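# Carry golf-ball tray with two boxes onto empty stand

## Task

Transfer the tray holding two boxes of golf balls onto the stand that is currently empty. It is done when the tray rests level on that stand, overhanging its edge by no more than a few centimetres, both boxes sit upright on the tray, no ball has left its box, and the grippers have released everything and backed away.

## Robot and tools

Robot: two six-joint arms, left_arm and right_arm, each ending in a two-finger parallel gripper. Base positions in the scene frame: left_arm (-0.082, +0.469, +0.045) m, right_arm (-0.045, -0.522, +0.045) m, both nearly unrotated. Joint order from base outward: shoulder pan, shoulder lift, elbow, wrist 1, wrist 2, wrist 3. Elbow range is -3.142 to 3.142 rad (0 = straight); the others span -6.283 to 6.283.

Frames: the scene frame has its origin at table-top height, halfway between the nominal bases, +z up, +x reaching out over the table, and left_arm on the +y side (this is not image left/right). Reported hand positions, orientations, velocities and absolute targets use this frame. Offsets use the axes of each arm's own Hand target. On the gripper, +z points along the fingers and the fingers open and close along y; a block juts about 10 cm toward the gripper's +x. end_effector_position is the spot between the pads when shut; fingertips extend about 19 mm past it when shut, 6 mm when wide open.

A row is 18 numbers, always all of them: left dx, dy, dz, rx, ry, rz, left gripper position, force_limit, speed, then the same nine for the right arm. Pose numbers are offsets, not poses: measured from that arm's Hand target as it was when the action or move began, in the Hand target's axes, scaled so 1.0 = 0.6 m or 180 degrees; rx, ry, rz form a single rotation vector. All six at 0 re-requests the current Hand target. Sending the same offset again moves further. Gripper numbers are absolute commands in [-1, 1]: position +1 fully open (85 mm), about -0.8 pads touching, -1 close until blocked; force_limit from -1 (soft) to +1 (hard); speed from -1 (about 20 mm/s) to +1 (about 150 mm/s). A faster close from a wider start grips much harder (up to ~245 N per pad). To leave a gripper unchanged, repeat the three numbers last sent; a 0 is itself a command.

execute_actions(actions, cameras): actions is a list of actions; each action is up to 15 rows, one per 1/30 s step, every row counted from the action's starting Hand target; a short action repeats its final row. An empty list returns state plus all camera images. cameras picks views: cam_high, cam_left_wrist, cam_right_wrist, or ["all"].

move(target, speed, blend, stop_force, zero, blocking, cameras): target is one 18-number row or a list of up to 15 rows, each row's offsets counted from the same starting Hand targets. speed is path top speed in m/s, 0.002 to 3.2 (default 0.25), one value or one per target. blend (m) rounds corners in a list; 0 stops at each. stop_force (N, 4 to 120, shared by both arms) ends an arm's path when its wrist sensor feels that much push; it is unreliable for light or rotating contacts and must be omitted when lifting an arm away from something it presses on. zero (with stop_force only) re-zeros before the move. blocking=false returns early; not allowed with stop_force. Moves go straight, ignore obstacles and the other arm, lag and overshoot at speed, and are capped at 10 s. Avoid paths near an arm's own base.

wait(seconds 0 to 10), stop() (brakes a running move), zoom_image(camera, region [x0,y0,x1,y1] pixels, max 504x504, only on the newest images), zero_wrist_force(arm), finished_scene(scene: current scene number; irreversible).

Results: Hand target (last commanded pose after a 32-degree-per-step rotation clip; next offsets start here), end_effector_position/quat/velocities, Joint positions, Joint torques (include arm weight, noisy), Wrist force and Wrist torque in gripper axes plus a peak line, Tool commands, position_measured in counts (3 open, 78 ≈ 60 mm, 130 ≈ 40 mm, 180 ≈ 20 mm, 230 pads touching), object_status (0 moving, 1 blocked while opening, 2 blocked while closing = holding, 3 reached requested position). A move adds a move: line, e.g. done, off_target, moving, held, fault, with limits=paced or limits=held. MOTOR HOT warns of heating. A gripper may rest short of its target; send the remainder as an offset.

Cameras are 672x504; cam_high is the overhead view, the others are on each wrist.

Avoid: anything leaving the table, drops, releasing moving items, tipping the boxes or spilling balls, fast hits, pushing past a firm contact (stiff arms fault at about 150 N external force or at joint load limits: elbow 138, wrists 49.6, shoulders 303 N m, stopping the arm 10 s), squeezing a part still resting on something, swinging heavy loads, contact between the arms or one gripper closing on the other's fingers, and long stretched-out holds that overheat motors. The clearance check may withhold commands that bring the arms too close.

Each tool is called after "Call:" as a command line: name --argument value for each argument, lists and objects as JSON in quotes; but a table of rows of numbers goes row by row, as --pt "numbers of a row", without its own name.

## Session

Call:
execute_actions --actions '[]'

Scene clock: 0.00 s.
left_arm: end_effector_position=(+0.3126, +0.4961, +0.3120) position_measured=3 object_status=3 end_effector_quat_wxyz=(-0.465, -0.195, +0.646, -0.573) | right_arm: end_effector_position=(+0.6658, -0.0932, +0.1612) position_measured=3 object_status=3 end_effector_quat_wxyz=(-0.139, +0.913, -0.158, +0.349)
Joint positions: left_arm=[0.209 -1.288 2.085 -0.643 -2.53 0.722] | right_arm=[4.036 -1.974 -2.215 0.111 1.102 -2.038]
Joint velocities: within noise
Joint torques (N m): no reading
Wrist force (N): no reading
Wrist torque (N m): no reading
Wrist force, peak (N): no reading
Hand target: left_arm +0.3126, +0.4961, +0.3120; -0.465, -0.195, +0.646, -0.573 | right_arm +0.6658, -0.0932, +0.1612; -0.139, +0.913, -0.158, +0.349
Tool commands: left_gripper/position=+1.0 left_gripper/force_limit=+1.0 left_gripper/speed=+1.0 right_gripper/position=+1.0 right_gripper/force_limit=+1.0 right_gripper/speed=+1.0

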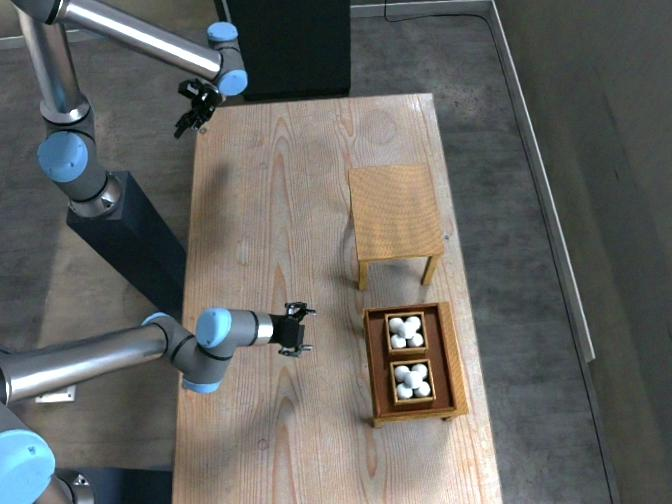

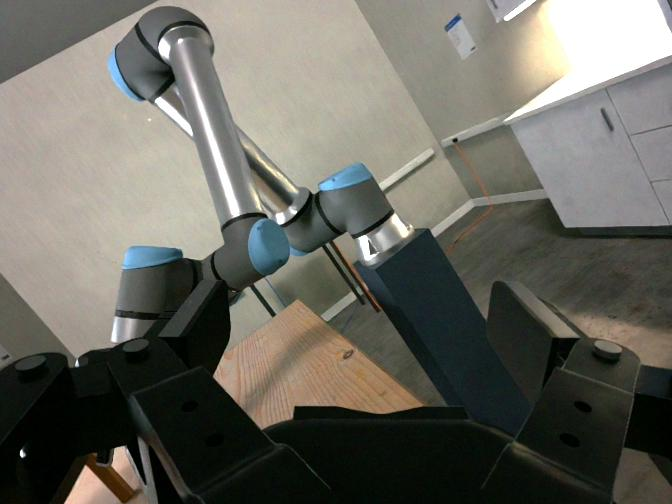

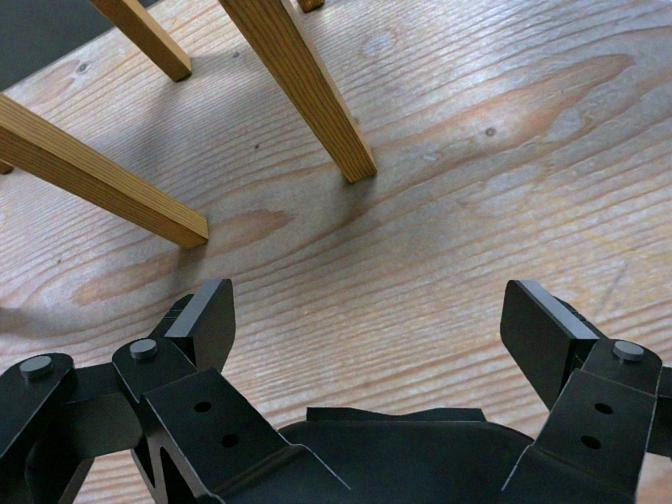

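Call:
zoom_image --camera "cam_high" --region '[340, 280, 490, 440]'

Call:
zoom_image --camera "cam_high" --region '[330, 150, 480, 310]'

Call:
zoom_image --camera "cam_high" --region '[0, 0, 504, 504]'

Scaled by 3.150.

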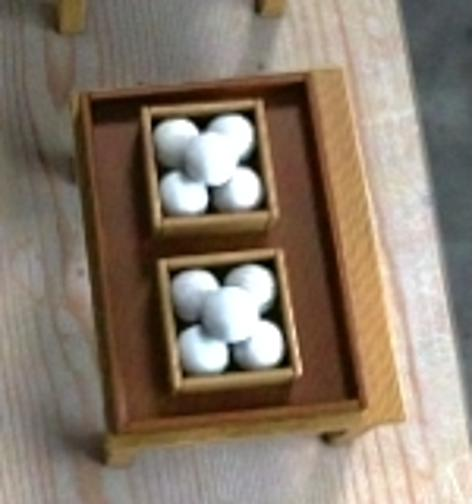

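Scaled by 3.150.

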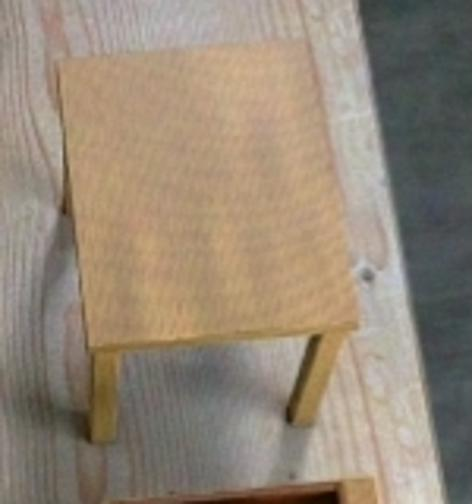

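Scaled by 1.000.

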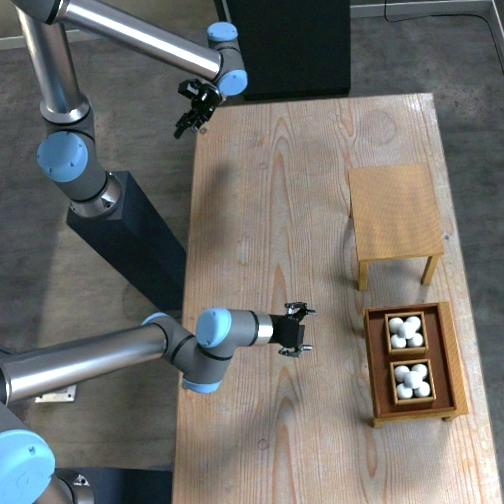

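Call:
zoom_image --camera "cam_high" --region '[240, 280, 340, 380]'

Call:
zoom_image --camera "cam_high" --region '[150, 50, 250, 150]'

Call:
zoom_image --camera "cam_right_wrist" --region '[0, 0, 504, 300]'

Scaled by 5.040.

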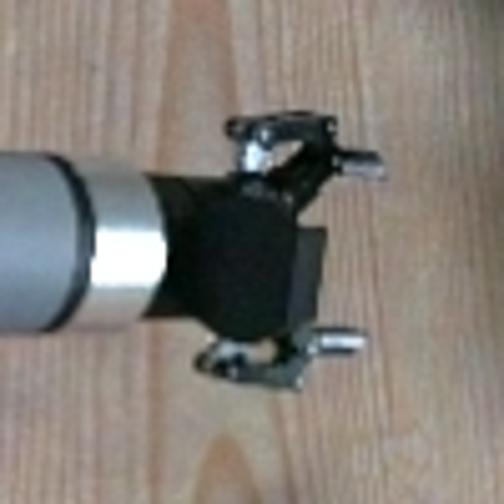

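Scaled by 5.040.

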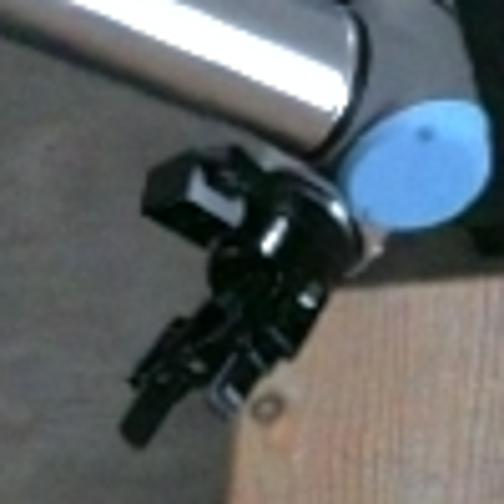

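Scaled by 1.000.

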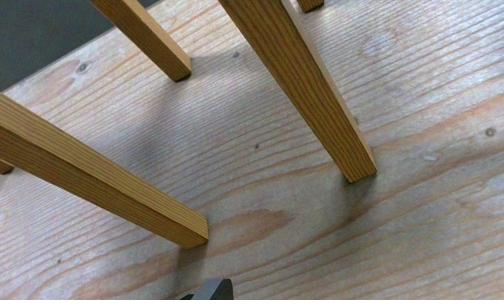

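Call:
move --pt "-0.0923 -0.6607 0.2255 -0.4151 -0.3368 0.1413 1 1 1 0.3178 0.0072 -0.342 -0.0456 -0.1144 -0.0518 1 1 1" --pt "-0.0923 -0.6607 0.2255 -0.4151 -0.3368 0.1413 1 1 1 0.749 0.2015 -0.2692 -0.0911 -0.2288 -0.1036 1 1 1" --blend '[0.05,0]' --speed 0.4 --cameras '["all"]'

Scene clock: 211.40 s.
left_arm: end_effector_position=(+0.5998, +0.2495, +0.4997) position_measured=3 object_status=3 end_effector_quat_wxyz=(+0.000, +0.000, +1.000, +0.001) | right_arm: end_effector_position=(+0.8503, -0.4004, +0.4992) position_measured=3 object_status=3 end_effector_quat_wxyz=(-0.001, +1.000, +0.000, +0.000) end_effector_velocity=(+0.000, +0.001, +0.000) end_effector_angular_velocity=(-0.001, +0.003, +0.002)
Joint positions: left_arm=[-0.566 -1.562 1.657 -1.666 -1.569 -0.557] | right_arm=[3.449 -1.895 -1.287 -1.531 1.572 -2.812]
Joint velocities: left_arm=[within noise] | right_arm=[0.001 -0.001 0.003 -0.005 0 -0.001]
Joint torques (N m): left_arm=[-6.07 -65.5 -36.03 -7.35 2.82 1.89] | right_arm=[-12.51 73.67 62.86 2.03 1.54 -2.88]
Wrist force (N): left_arm=[-1.3 3.0 -2.7] | right_arm=[-0.2 0.0 0.9]
Wrist torque (N m): left_arm=[0.11 0.72 0.67] | right_arm=[0.01 0.17 -0.14]
Wrist force, peak (N): left_arm=[-1.8 3.2 -3.1] | right_arm=[3.0 3.1 -0.4]
Hand target: left_arm +0.5998, +0.2495, +0.4997; +0.000, +0.000, +1.000, +0.001 | right_arm +0.8503, -0.4004, +0.4993; -0.001, +1.000, +0.000, +0.000
Off the commanded pose: left_arm 0.000 m, 0 deg | right_arm 0.000 m, 0 deg.
move: done

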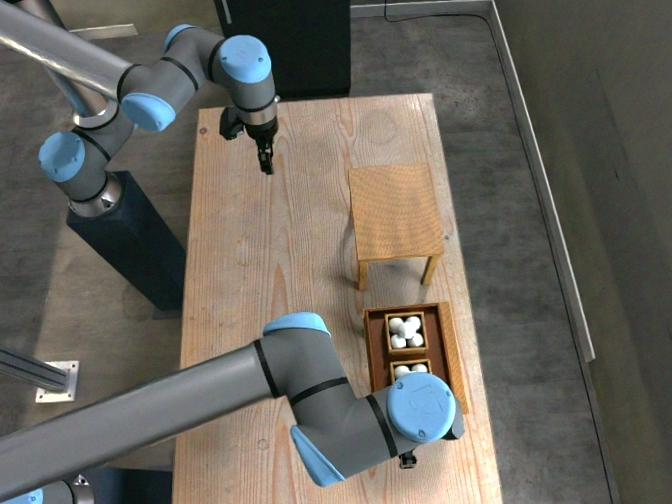

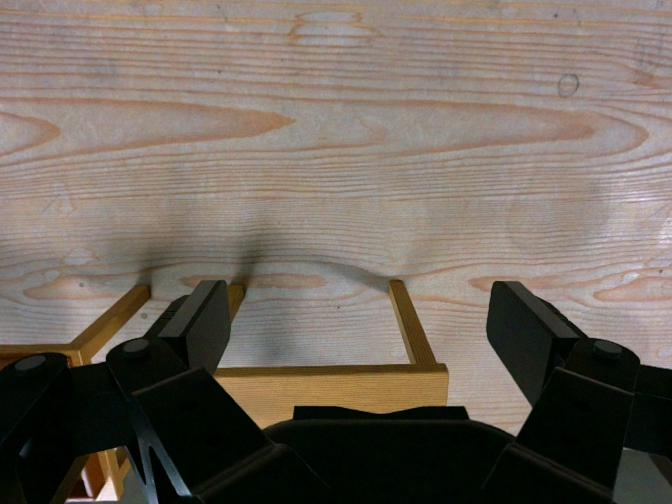

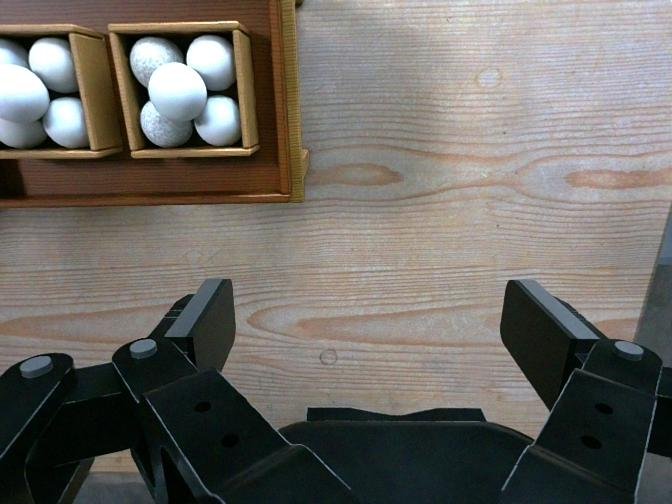

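Call:
move --target '[-0.5837,-0.3825,0,0,0,0,1,1,1,0,0,0,0,0,0,1,1,1]' --speed 0.35 --cameras '["all"]'

Call:
zoom_image --camera "cam_right_wrist" --region '[0, 0, 350, 230]'

Call:
zoom_image --camera "cam_left_wrist" --region '[0, 0, 500, 350]'

Scene clock: 249.60 s.
left_arm: end_effector_position=(+0.9498, +0.0198, +0.4995) position_measured=3 object_status=3 end_effector_quat_wxyz=(+0.000, +0.000, +1.000, +0.001) | right_arm: end_effector_position=(+0.8503, -0.4004, +0.4993) position_measured=3 object_status=3 end_effector_quat_wxyz=(-0.001, +1.000, +0.000, +0.000)
Joint positions: left_arm=[-0.574 -0.784 0.563 -1.349 -1.569 -0.566] | right_arm=[3.449 -1.895 -1.286 -1.531 1.572 -2.813]
Joint torques (N m): left_arm=[8.2 -86.21 -56.22 -2.82 -2.72 1.92] | right_arm=[-13.69 76.97 63.4 2.09 1.32 -2.92]
Wrist force (N): left_arm=[-1.5 2.3 -2.6] | right_arm=[-0.6 -0.3 0.9]
Wrist torque (N m): left_arm=[0.07 0.75 0.76] | right_arm=[-0.03 0.22 -0.08]
Wrist force, peak (N): left_arm=[1.9 5.7 -2.9] | right_arm=[-0.7 0.0 1.6]
Hand target: left_arm +0.9499, +0.0198, +0.4995; +0.000, +0.000, +1.000, +0.001 | right_arm +0.8503, -0.4004, +0.4993; -0.001, +1.000, +0.000, +0.000
Off the commanded pose: left_arm 0.000 m, 0 deg | right_arm 0.000 m, 0 deg.
move: done

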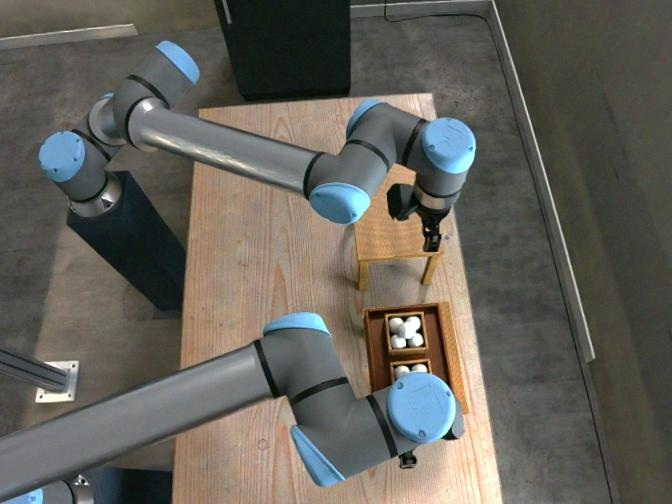

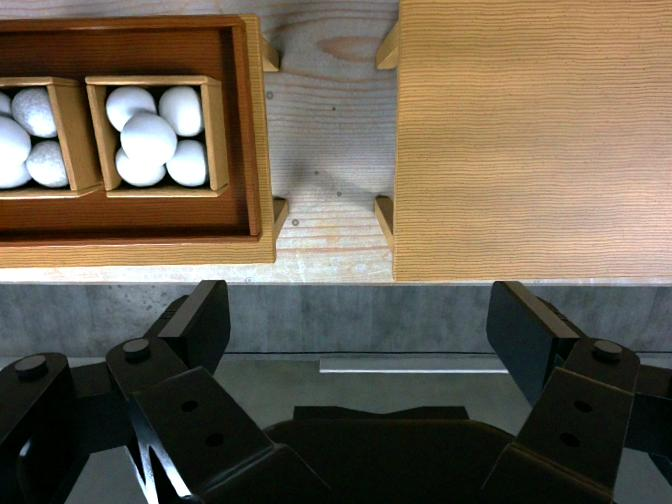

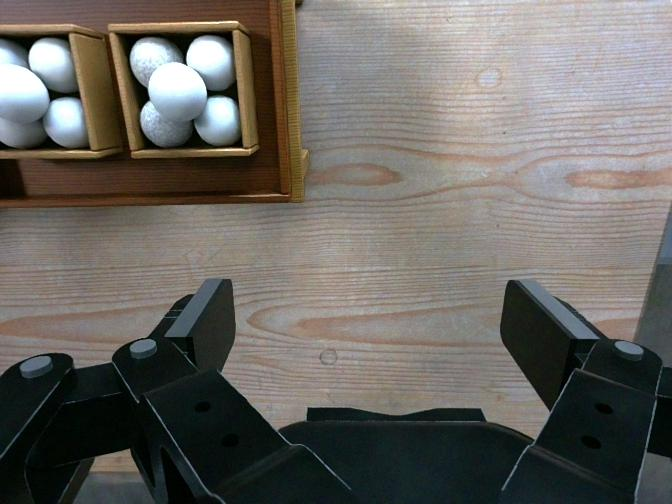

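Scaled by 1.440.

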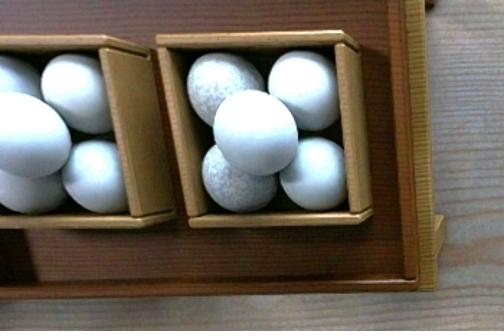

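Scaled by 1.008.

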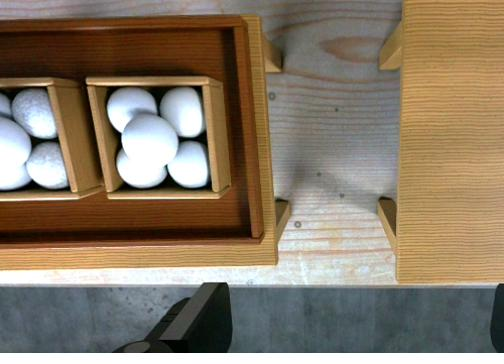

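Call:
zoom_image --camera "cam_left_wrist" --region '[180, 0, 300, 120]'

Call:
zoom_image --camera "cam_left_wrist" --region '[180, 160, 300, 280]'

Call:
zoom_image --camera "cam_right_wrist" --region '[210, 120, 330, 220]'

Scaled by 4.200.

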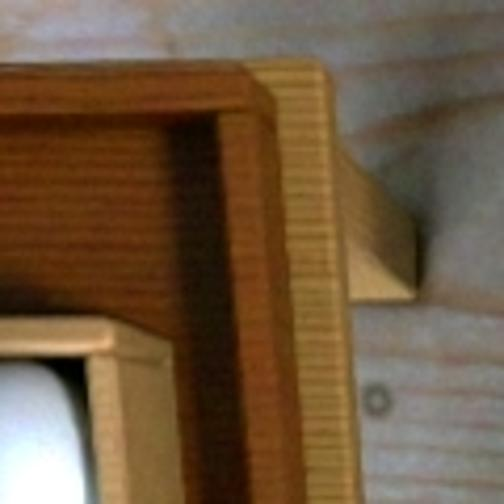

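Scaled by 4.200.

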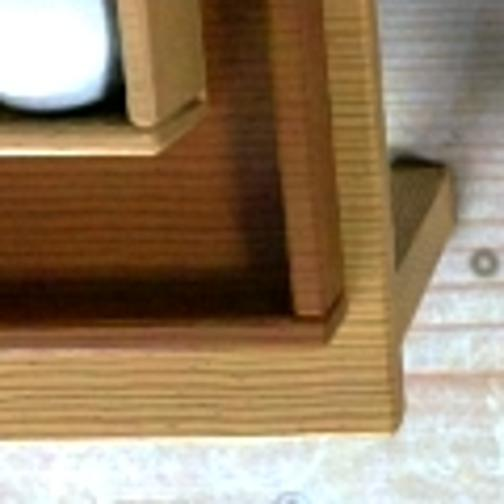

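Scaled by 4.200.

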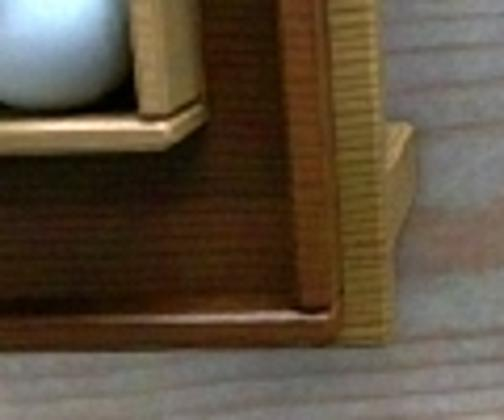

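Call:
move --target '[-0.0177,-0.1297,0.1658,0,0,-0.0083,-0.1,-0.4,0,0.0295,-0.0707,0.1655,0,0,-0.0094,-0.1,-0.4,0]' --speed 0.25 --cameras '["all"]'

Scene clock: 386.67 s.
left_arm: end_effector_position=(+0.9605, -0.0579, +0.4000) position_measured=141 object_status=0 end_effector_quat_wxyz=(+0.000, -0.013, +1.000, +0.001) | right_arm: end_effector_position=(+0.8679, -0.3578, +0.4001) position_measured=141 object_status=0 end_effector_quat_wxyz=(-0.001, +1.000, +0.015, +0.000)
Joint positions: left_arm=[-0.626 -0.705 0.598 -1.463 -1.57 -0.643] | right_arm=[3.487 -1.956 -1.379 -1.378 1.572 -2.804]
Joint torques (N m): left_arm=[-1.51 -115.17 -49.01 -4.11 2.45 0.41] | right_arm=[-7.31 85.91 57.03 5.85 -1.4 -0.86]
Wrist force (N): left_arm=[-1.8 2.1 -2.8] | right_arm=[-0.4 -0.3 1.0]
Wrist torque (N m): left_arm=[0.04 0.80 0.47] | right_arm=[-0.12 0.24 -0.13]
Wrist force, peak (N): left_arm=[-1.6 4.7 -6.9] | right_arm=[0.5 -1.4 4.0]
Hand target: left_arm +0.9605, -0.0579, +0.3999; +0.000, -0.013, +1.000, +0.001 | right_arm +0.8680, -0.3578, +0.4000; -0.001, +1.000, +0.015, +0.000
Off the commanded pose: left_arm 0.000 m, 0 deg | right_arm 0.000 m, 0 deg.
move: done

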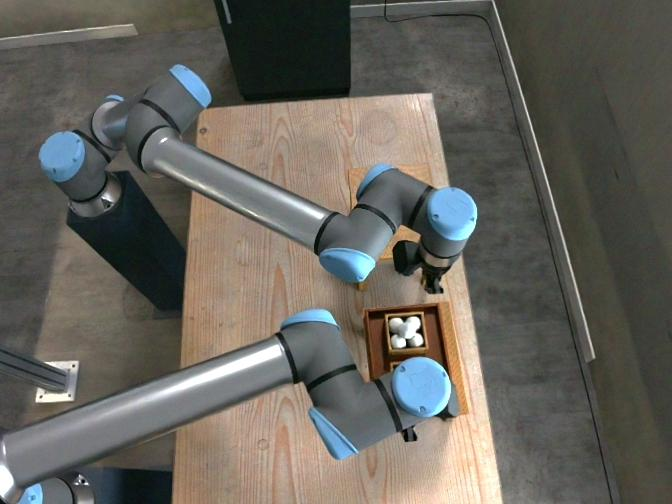

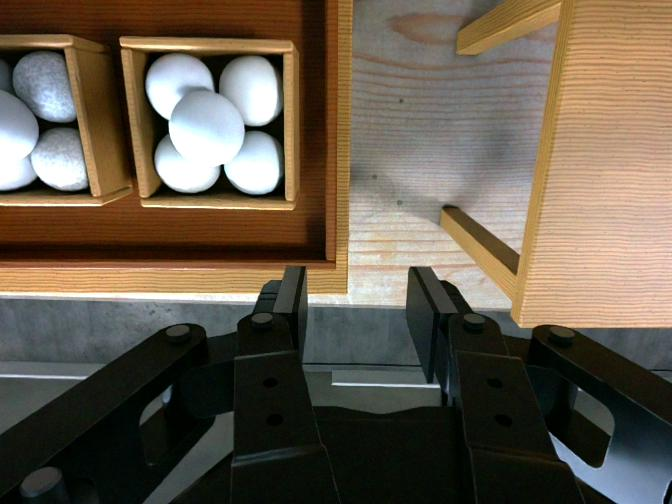

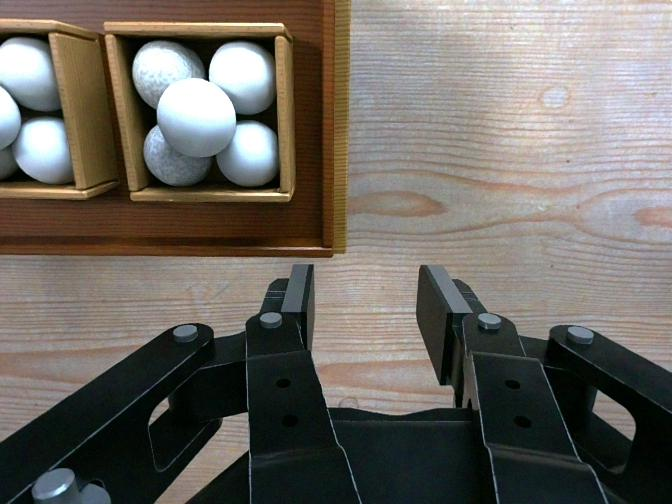

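Call:
move --target '[-0.005,-0.0167,0.1083,0,0,0,-0.1,-0.4,0,0,-0.025,0.1083,0,0,0,-0.1,-0.4,0]' --speed 0.15 --cameras '["cam_left_wrist","cam_right_wrist"]'

Call:
zoom_image --camera "cam_left_wrist" --region '[200, 160, 440, 340]'

Call:
zoom_image --camera "cam_right_wrist" --region '[200, 160, 440, 340]'

Scene clock: 415.03 s.
left_arm: end_effector_position=(+0.9637, -0.0679, +0.3347) position_measured=141 object_status=3 end_effector_quat_wxyz=(+0.000, -0.013, +1.000, +0.001) | right_arm: end_effector_position=(+0.8674, -0.3427, +0.3351) position_measured=141 object_status=3 end_effector_quat_wxyz=(-0.001, +1.000, +0.015, +0.000)
Joint positions: left_arm=[-0.631 -0.695 0.693 -1.568 -1.57 -0.649] | right_arm=[3.502 -1.986 -1.453 -1.274 1.572 -2.789]
Joint torques (N m): left_arm=[8.01 -126.45 -54.03 -3.31 0.46 0.55] | right_arm=[-12.59 91.58 55.04 4.43 -0.11 -3.04]
Wrist force (N): left_arm=[-1.9 2.5 -2.8] | right_arm=[0.3 -0.4 1.2]
Wrist torque (N m): left_arm=[0.12 0.82 0.81] | right_arm=[-0.08 0.00 -0.02]
Wrist force, peak (N): left_arm=[-2.1 2.7 -5.5] | right_arm=[0.0 -1.0 3.3]
Hand target: left_arm +0.9637, -0.0678, +0.3349; +0.000, -0.013, +1.000, +0.001 | right_arm +0.8675, -0.3428, +0.3351; -0.001, +1.000, +0.015, +0.000
Off the commanded pose: left_arm 0.000 m, 0 deg | right_arm 0.000 m, 0 deg.
move: done
Images, in order (width x height): cam_left_wrist 672x504, cam_right_wrist 672x504.

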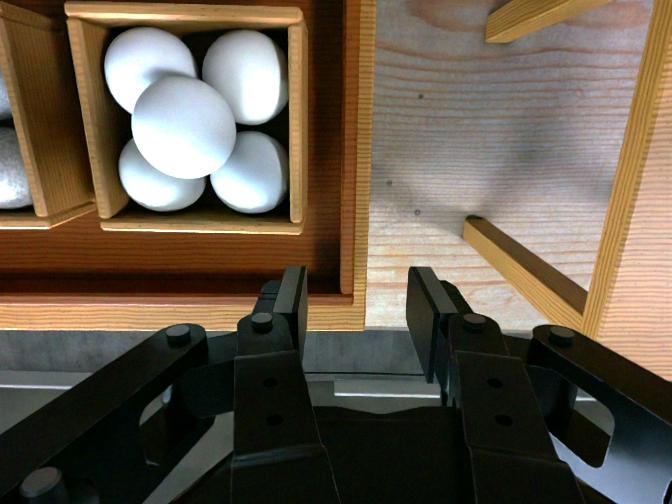

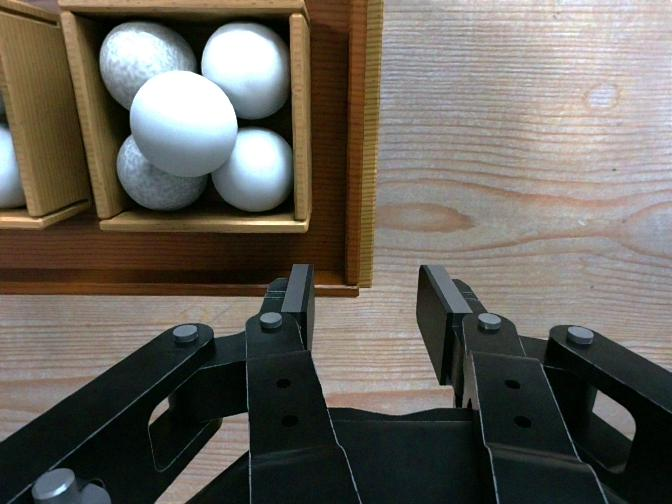

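Scaled by 2.100.

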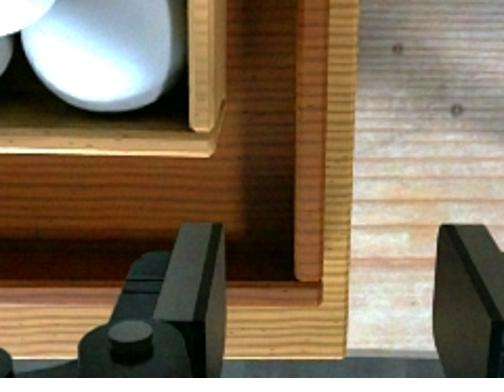

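Scaled by 2.100.

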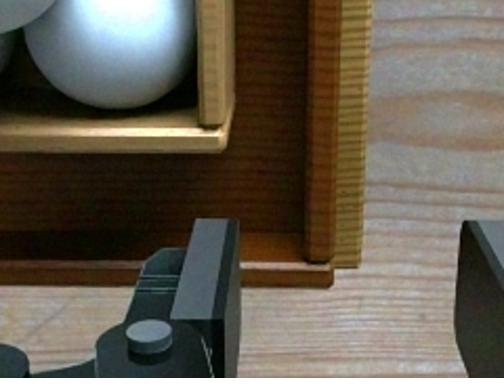

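Call:
zoom_image --camera "cam_left_wrist" --region '[440, 0, 640, 120]'

Call:
zoom_image --camera "cam_left_wrist" --region '[440, 200, 640, 360]'

Call:
zoom_image --camera "cam_left_wrist" --region '[0, 0, 340, 255]'

Call:
zoom_image --camera "cam_right_wrist" --region '[0, 0, 340, 255]'

Scaled by 2.520.

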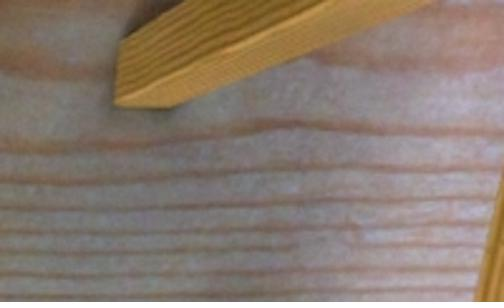

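Scaled by 2.520.

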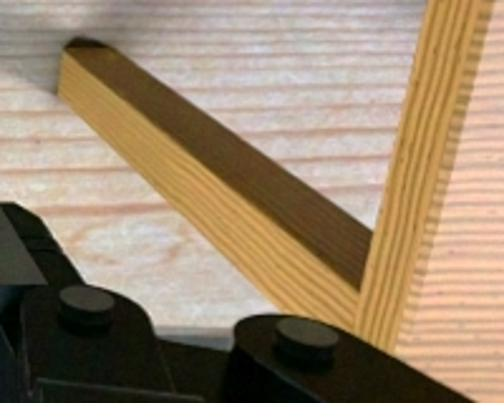

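Scaled by 1.482.

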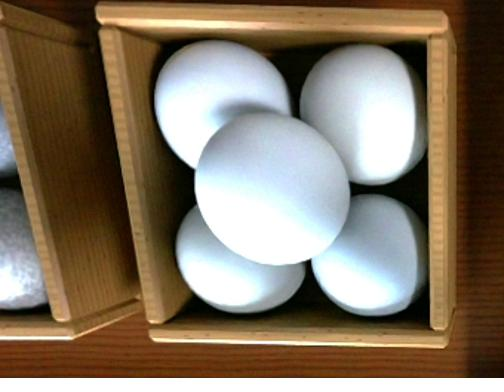

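Scaled by 1.482.

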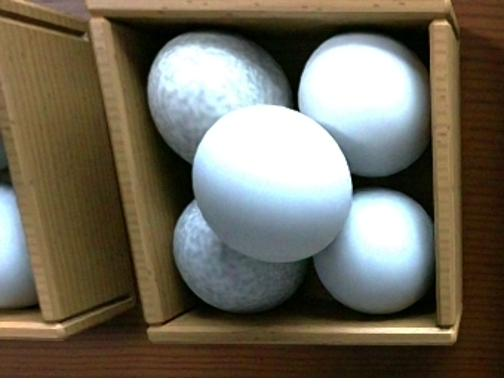

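Call:
move --target '[-0.0208,-0.0023,0.0833,0,0,0.0033,-0.1,-0.4,0,-0.0212,-0.004,0.0833,0,0,0.0033,-0.1,-0.4,0]' --speed 0.1 --cameras '["cam_left_wrist","cam_right_wrist"]'

Call:
zoom_image --camera "cam_left_wrist" --region '[220, 180, 460, 360]'

Call:
zoom_image --camera "cam_right_wrist" --region '[220, 180, 460, 360]'

Scene clock: 521.73 s.
left_arm: end_effector_position=(+0.9763, -0.0687, +0.2847) position_measured=141 object_status=3 end_effector_quat_wxyz=(+0.000, -0.008, +1.000, +0.001) | right_arm: end_effector_position=(+0.8546, -0.3406, +0.2850) position_measured=141 object_status=3 end_effector_quat_wxyz=(-0.001, +1.000, +0.009, +0.000)
Joint positions: left_arm=[-0.626 -0.662 0.72 -1.628 -1.57 -0.633] | right_arm=[3.51 -1.994 -1.534 -1.185 1.572 -2.771]
Joint torques (N m): left_arm=[-7.54 -128.28 -58.75 -1.62 -0.74 -2.68] | right_arm=[-6.71 102.22 57.59 1.91 0.14 -3.06]
Wrist force (N): left_arm=[-1.8 2.1 -2.7] | right_arm=[0.3 -0.6 1.2]
Wrist torque (N m): left_arm=[0.02 0.81 0.42] | right_arm=[-0.12 0.07 -0.10]
Wrist force, peak (N): left_arm=[-1.3 2.4 -6.2] | right_arm=[-0.9 0.0 3.1]
Hand target: left_arm +0.9763, -0.0688, +0.2849; +0.000, -0.008, +1.000, +0.001 | right_arm +0.8547, -0.3407, +0.2851; -0.001, +1.000, +0.009, +0.000
Off the commanded pose: left_arm 0.000 m, 0 deg | right_arm 0.000 m, 0 deg.
move: done
Images, in order (width x height): cam_left_wrist 672x504, cam_right_wrist 672x504.

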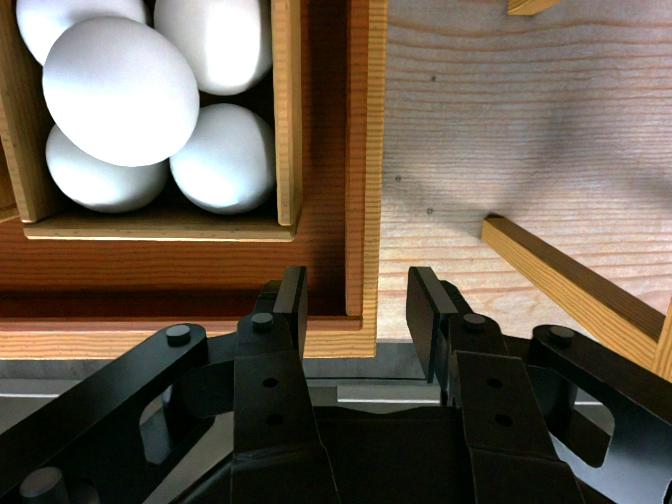

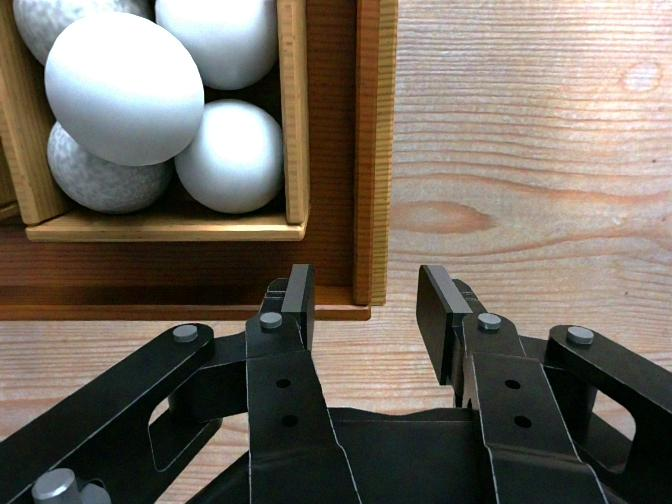

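Scaled by 2.100.

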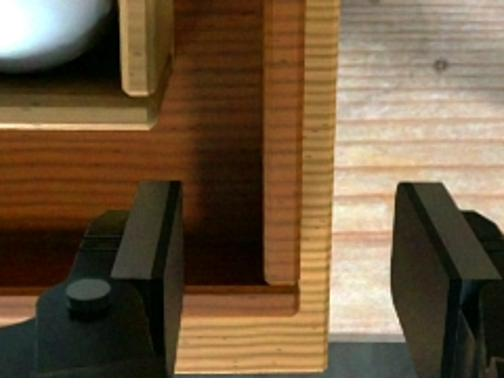

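Scaled by 2.100.

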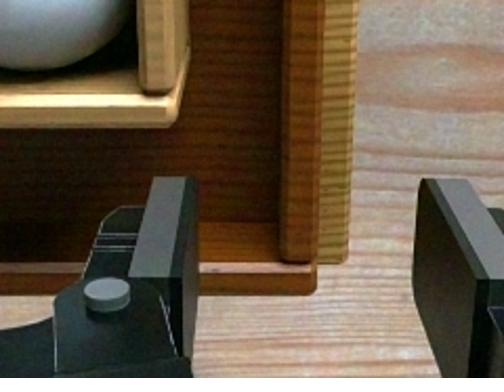

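Call:
move --target '[0,0,0.0467,0,0,0,-0.1,-0.4,0,0,0.0005,0.0467,0,0,0,-0.1,-0.4,0]' --speed 0.03 --stop_force 12 --cameras '["cam_left_wrist","cam_right_wrist"]'

Call:
zoom_image --camera "cam_left_wrist" --region '[220, 180, 460, 360]'

Call:
zoom_image --camera "cam_right_wrist" --region '[220, 180, 460, 360]'

Scene clock: 543.03 s.
left_arm: end_effector_position=(+0.9763, -0.0687, +0.2569) position_measured=141 object_status=3 end_effector_quat_wxyz=(+0.000, -0.008, +1.000, +0.001) | right_arm: end_effector_position=(+0.8546, -0.3409, +0.2571) position_measured=141 object_status=3 end_effector_quat_wxyz=(-0.001, +1.000, +0.009, +0.000)
Joint positions: left_arm=[-0.626 -0.656 0.759 -1.673 -1.57 -0.633] | right_arm=[3.51 -2.012 -1.56 -1.14 1.572 -2.771]
Joint torques (N m): left_arm=[7.56 -130.96 -60.77 -1.64 -1.21 0.29] | right_arm=[-12.76 100.95 59.6 1.99 -1.44 -2.28]
Wrist force (N): left_arm=[-1.3 2.3 -2.6] | right_arm=[-0.3 -0.9 0.3]
Wrist torque (N m): left_arm=[0.04 0.72 0.47] | right_arm=[-0.17 0.13 0.10]
Wrist force, peak (N): left_arm=[-2.0 2.0 -3.5] | right_arm=[0.0 -1.2 1.6]
Hand target: left_arm +0.9763, -0.0687, +0.2569; +0.000, -0.008, +1.000, +0.001 | right_arm +0.8546, -0.3409, +0.2571; -0.001, +1.000, +0.009, +0.000
Off the commanded pose: left_arm 0.000 m, 0 deg | right_arm 0.000 m, 0 deg.
move: done
Images, in order (width x height): cam_left_wrist 672x504, cam_right_wrist 672x504.

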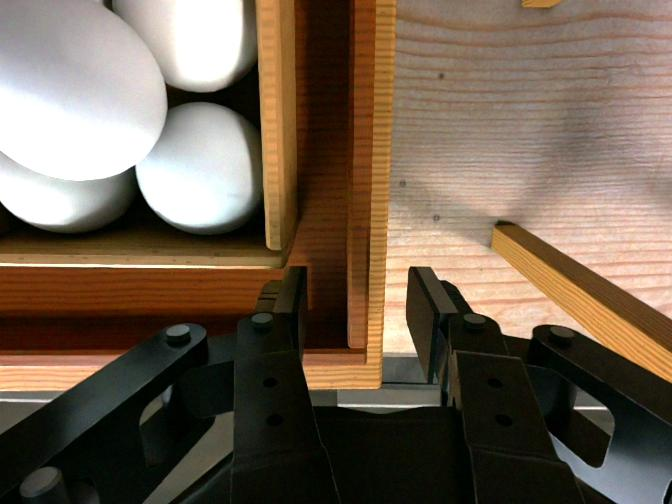

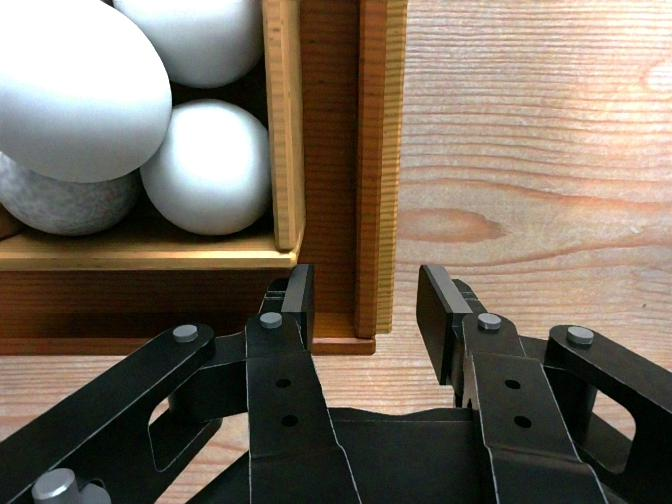

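Scaled by 2.100.

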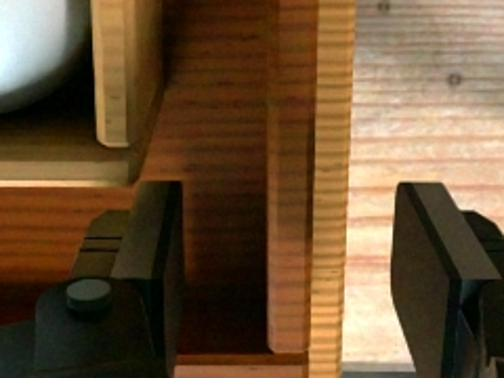

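Scaled by 2.100.

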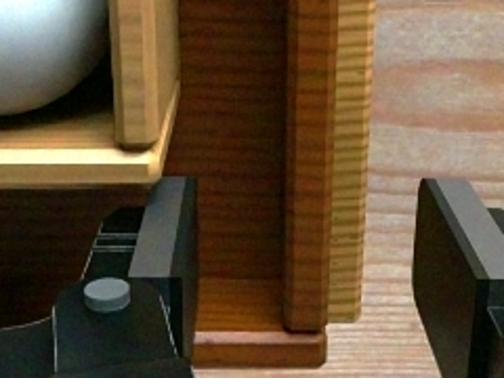

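Call:
move --pt "0 0 0.0067 0 0 0 -0.1 -0.4 0 0 0.0005 0.0067 0 0 0 -0.1 -0.4 0" --pt "0 0 0.0067 0 0 0 -1 -0.4 -1 0 0.0005 0.0067 0 0 0 -0.1 -0.4 0" --speed 0.03 --cameras '["cam_left_wrist","cam_right_wrist"]'

Scene clock: 568.40 s.
left_arm: end_effector_position=(+0.9763, -0.0687, +0.2529) position_measured=230 object_status=3 end_effector_quat_wxyz=(+0.000, -0.008, +1.000, +0.001) | right_arm: end_effector_position=(+0.8546, -0.3412, +0.2531) position_measured=141 object_status=3 end_effector_quat_wxyz=(-0.001, +1.000, +0.009, +0.000)
Joint positions: left_arm=[-0.626 -0.655 0.764 -1.679 -1.57 -0.633] | right_arm=[3.509 -2.015 -1.564 -1.134 1.572 -2.771]
Joint torques (N m): left_arm=[8.88 -95.69 -59.87 -1.43 -0.65 0.06] | right_arm=[-9.67 97.25 59.36 1.63 -1.06 -1.27]
Wrist force (N): left_arm=[-1.6 2.6 -2.7] | right_arm=[0.4 -0.7 0.7]
Wrist torque (N m): left_arm=[0.09 0.77 0.48] | right_arm=[-0.13 0.01 0.21]
Wrist force, peak (N): left_arm=[-1.9 2.8 -3.0] | right_arm=[0.0 -1.0 1.5]
Hand target: left_arm +0.9763, -0.0687, +0.2529; +0.000, -0.008, +1.000, +0.001 | right_arm +0.8546, -0.3412, +0.2531; -0.001, +1.000, +0.009, +0.000
Off the commanded pose: left_arm 0.000 m, 0 deg | right_arm 0.000 m, 0 deg.
move: done
Images, in order (width x height): cam_left_wrist 672x504, cam_right_wrist 672x504.

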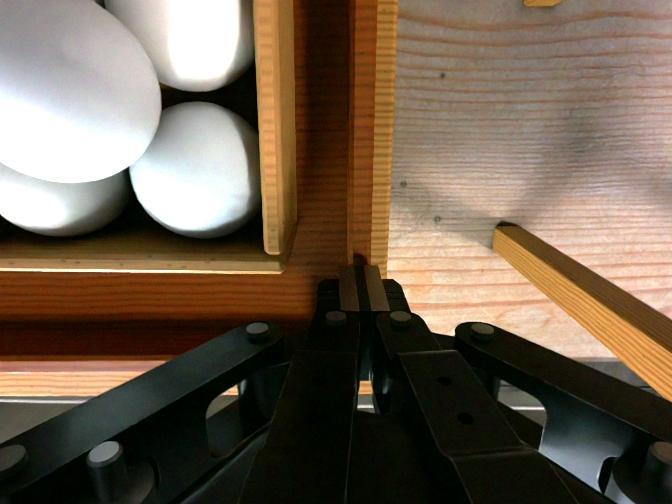

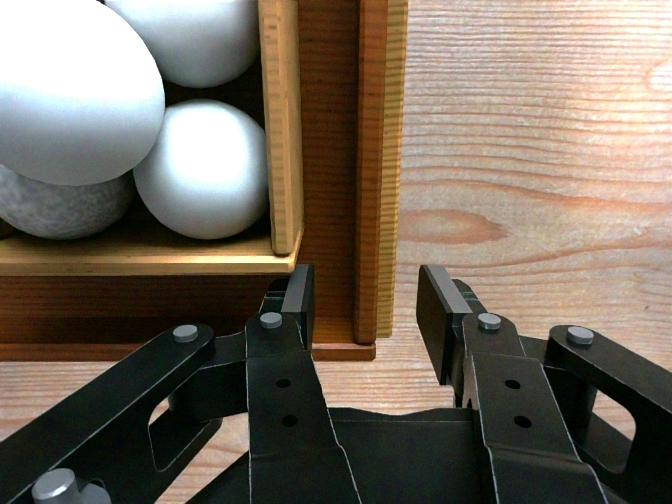

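Call:
zoom_image --camera "cam_left_wrist" --region '[280, 220, 440, 340]'

Scaled by 3.150.

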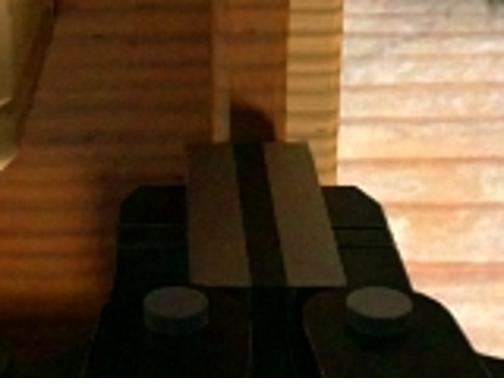

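Call:
move --target '[0,0,0,0,0,0,-1,-0.4,-1,0,0,0,0,0,0,-1,-0.4,0]' --speed 0.05 --cameras '["cam_right_wrist"]'

Call:
move --target '[0,0,0.05,0,0,0,-1,-0.4,-1,0,0,0.05,0,0,0,-1,-0.4,0]' --speed 0.015 --stop_force 6 --cameras '["cam_left_wrist","cam_right_wrist"]'

Scene clock: 581.33 s.
left_arm: end_effector_position=(+0.9763, -0.0687, +0.2529) position_measured=230 object_status=3 end_effector_quat_wxyz=(+0.000, -0.008, +1.000, +0.001) | right_arm: end_effector_position=(+0.8546, -0.3412, +0.2531) position_measured=232 object_status=3 end_effector_quat_wxyz=(-0.001, +1.000, +0.009, +0.000)
Joint positions: left_arm=[-0.626 -0.655 0.764 -1.679 -1.57 -0.633] | right_arm=[3.509 -2.015 -1.564 -1.134 1.572 -2.771]
Joint torques (N m): left_arm=[6.39 -93.84 -60.11 -1.72 -0.91 -0.08] | right_arm=[-3.04 96.13 59.3 1.96 -1.29 0.05]
Wrist force (N): left_arm=[-1.4 2.1 -2.8] | right_arm=[-0.1 -1.2 0.3]
Wrist torque (N m): left_arm=[0.01 0.74 0.48] | right_arm=[-0.22 0.10 0.20]
Wrist force, peak (N): left_arm=[-2.0 2.5 -3.1] | right_arm=[0.6 -1.0 1.3]
Hand target: left_arm +0.9763, -0.0687, +0.2529; +0.000, -0.008, +1.000, +0.001 | right_arm +0.8546, -0.3412, +0.2531; -0.001, +1.000, +0.009, +0.000
Off the commanded pose: left_arm 0.000 m, 0 deg | right_arm 0.000 m, 0 deg.
move: done
Images, in order (width x height): cam_right_wrist 672x504.

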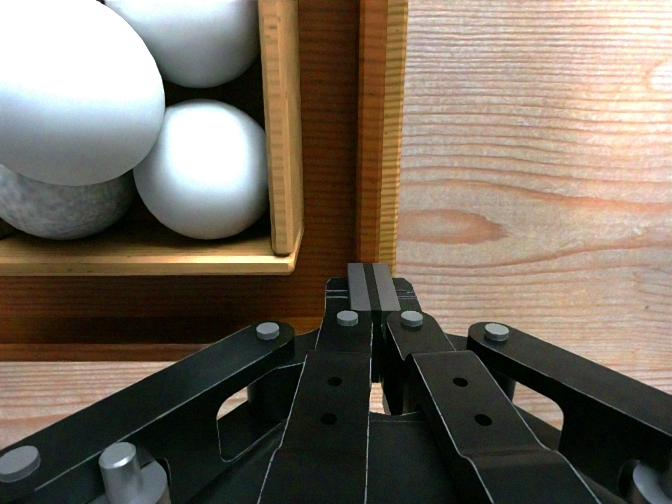

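Scene clock: 582.57 s.
left_arm: end_effector_position=(+0.9763, -0.0688, +0.2503) position_measured=230 object_status=3 end_effector_quat_wxyz=(+0.000, -0.008, +1.000, +0.001) | right_arm: end_effector_position=(+0.8547, -0.3412, +0.2505) position_measured=232 object_status=3 end_effector_quat_wxyz=(-0.001, +1.000, +0.009, +0.000)
Joint positions: left_arm=[-0.626 -0.654 0.767 -1.683 -1.57 -0.633] | right_arm=[3.509 -2.016 -1.566 -1.13 1.572 -2.771]
Joint torques (N m): left_arm=[5.37 -110 -51.99 1.12 -0.69 -0.06] | right_arm=[-2.61 94.29 56.29 1.78 -1.1 0.44]
Wrist force (N): left_arm=[-4.9 0.4 -14.0] | right_arm=[0.2 -1.2 -0.7]
Wrist torque (N m): left_arm=[0.06 0.72 0.48] | right_arm=[-0.16 0.18 0.21]
Wrist force, peak (N): left_arm=[3.2 5.5 -28.3] | right_arm=[-7.7 1.6 -27.9]
Hand target: left_arm +0.9763, -0.0688, +0.2504; +0.000, -0.008, +1.000, +0.001 (not the last commanded pose) | right_arm +0.8547, -0.3412, +0.2506; -0.001, +1.000, +0.009, +0.000 (not the last commanded pose)
Off the commanded pose: left_arm 0.027 m, 0 deg | right_arm 0.027 m, 0 deg.
move: contact (left_arm, right_arm)
Images, in order (width x height): cam_left_wrist 672x504, cam_right_wrist 672x504.

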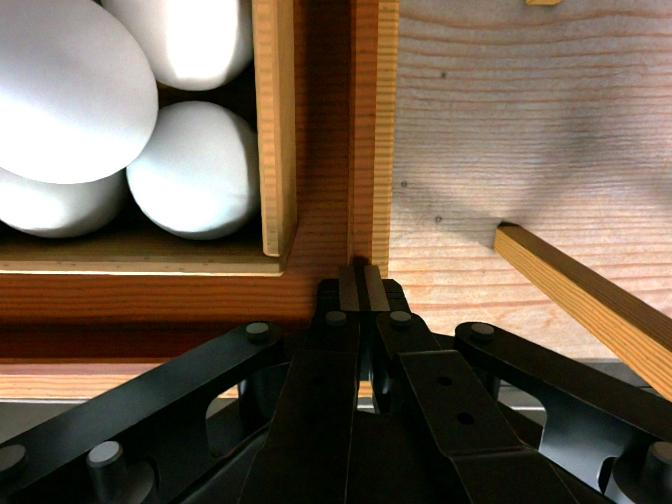

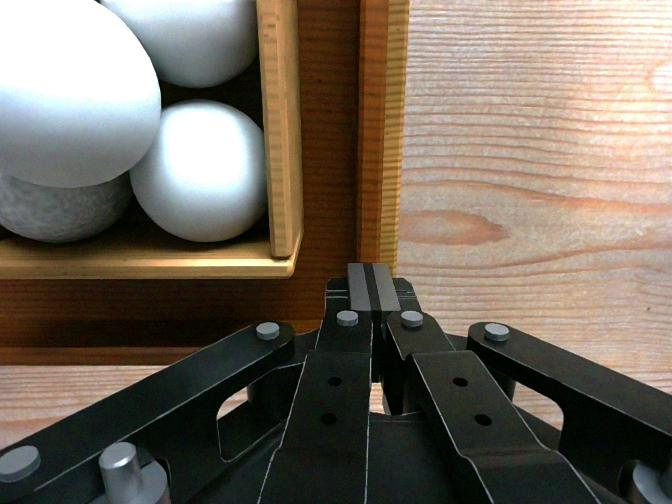

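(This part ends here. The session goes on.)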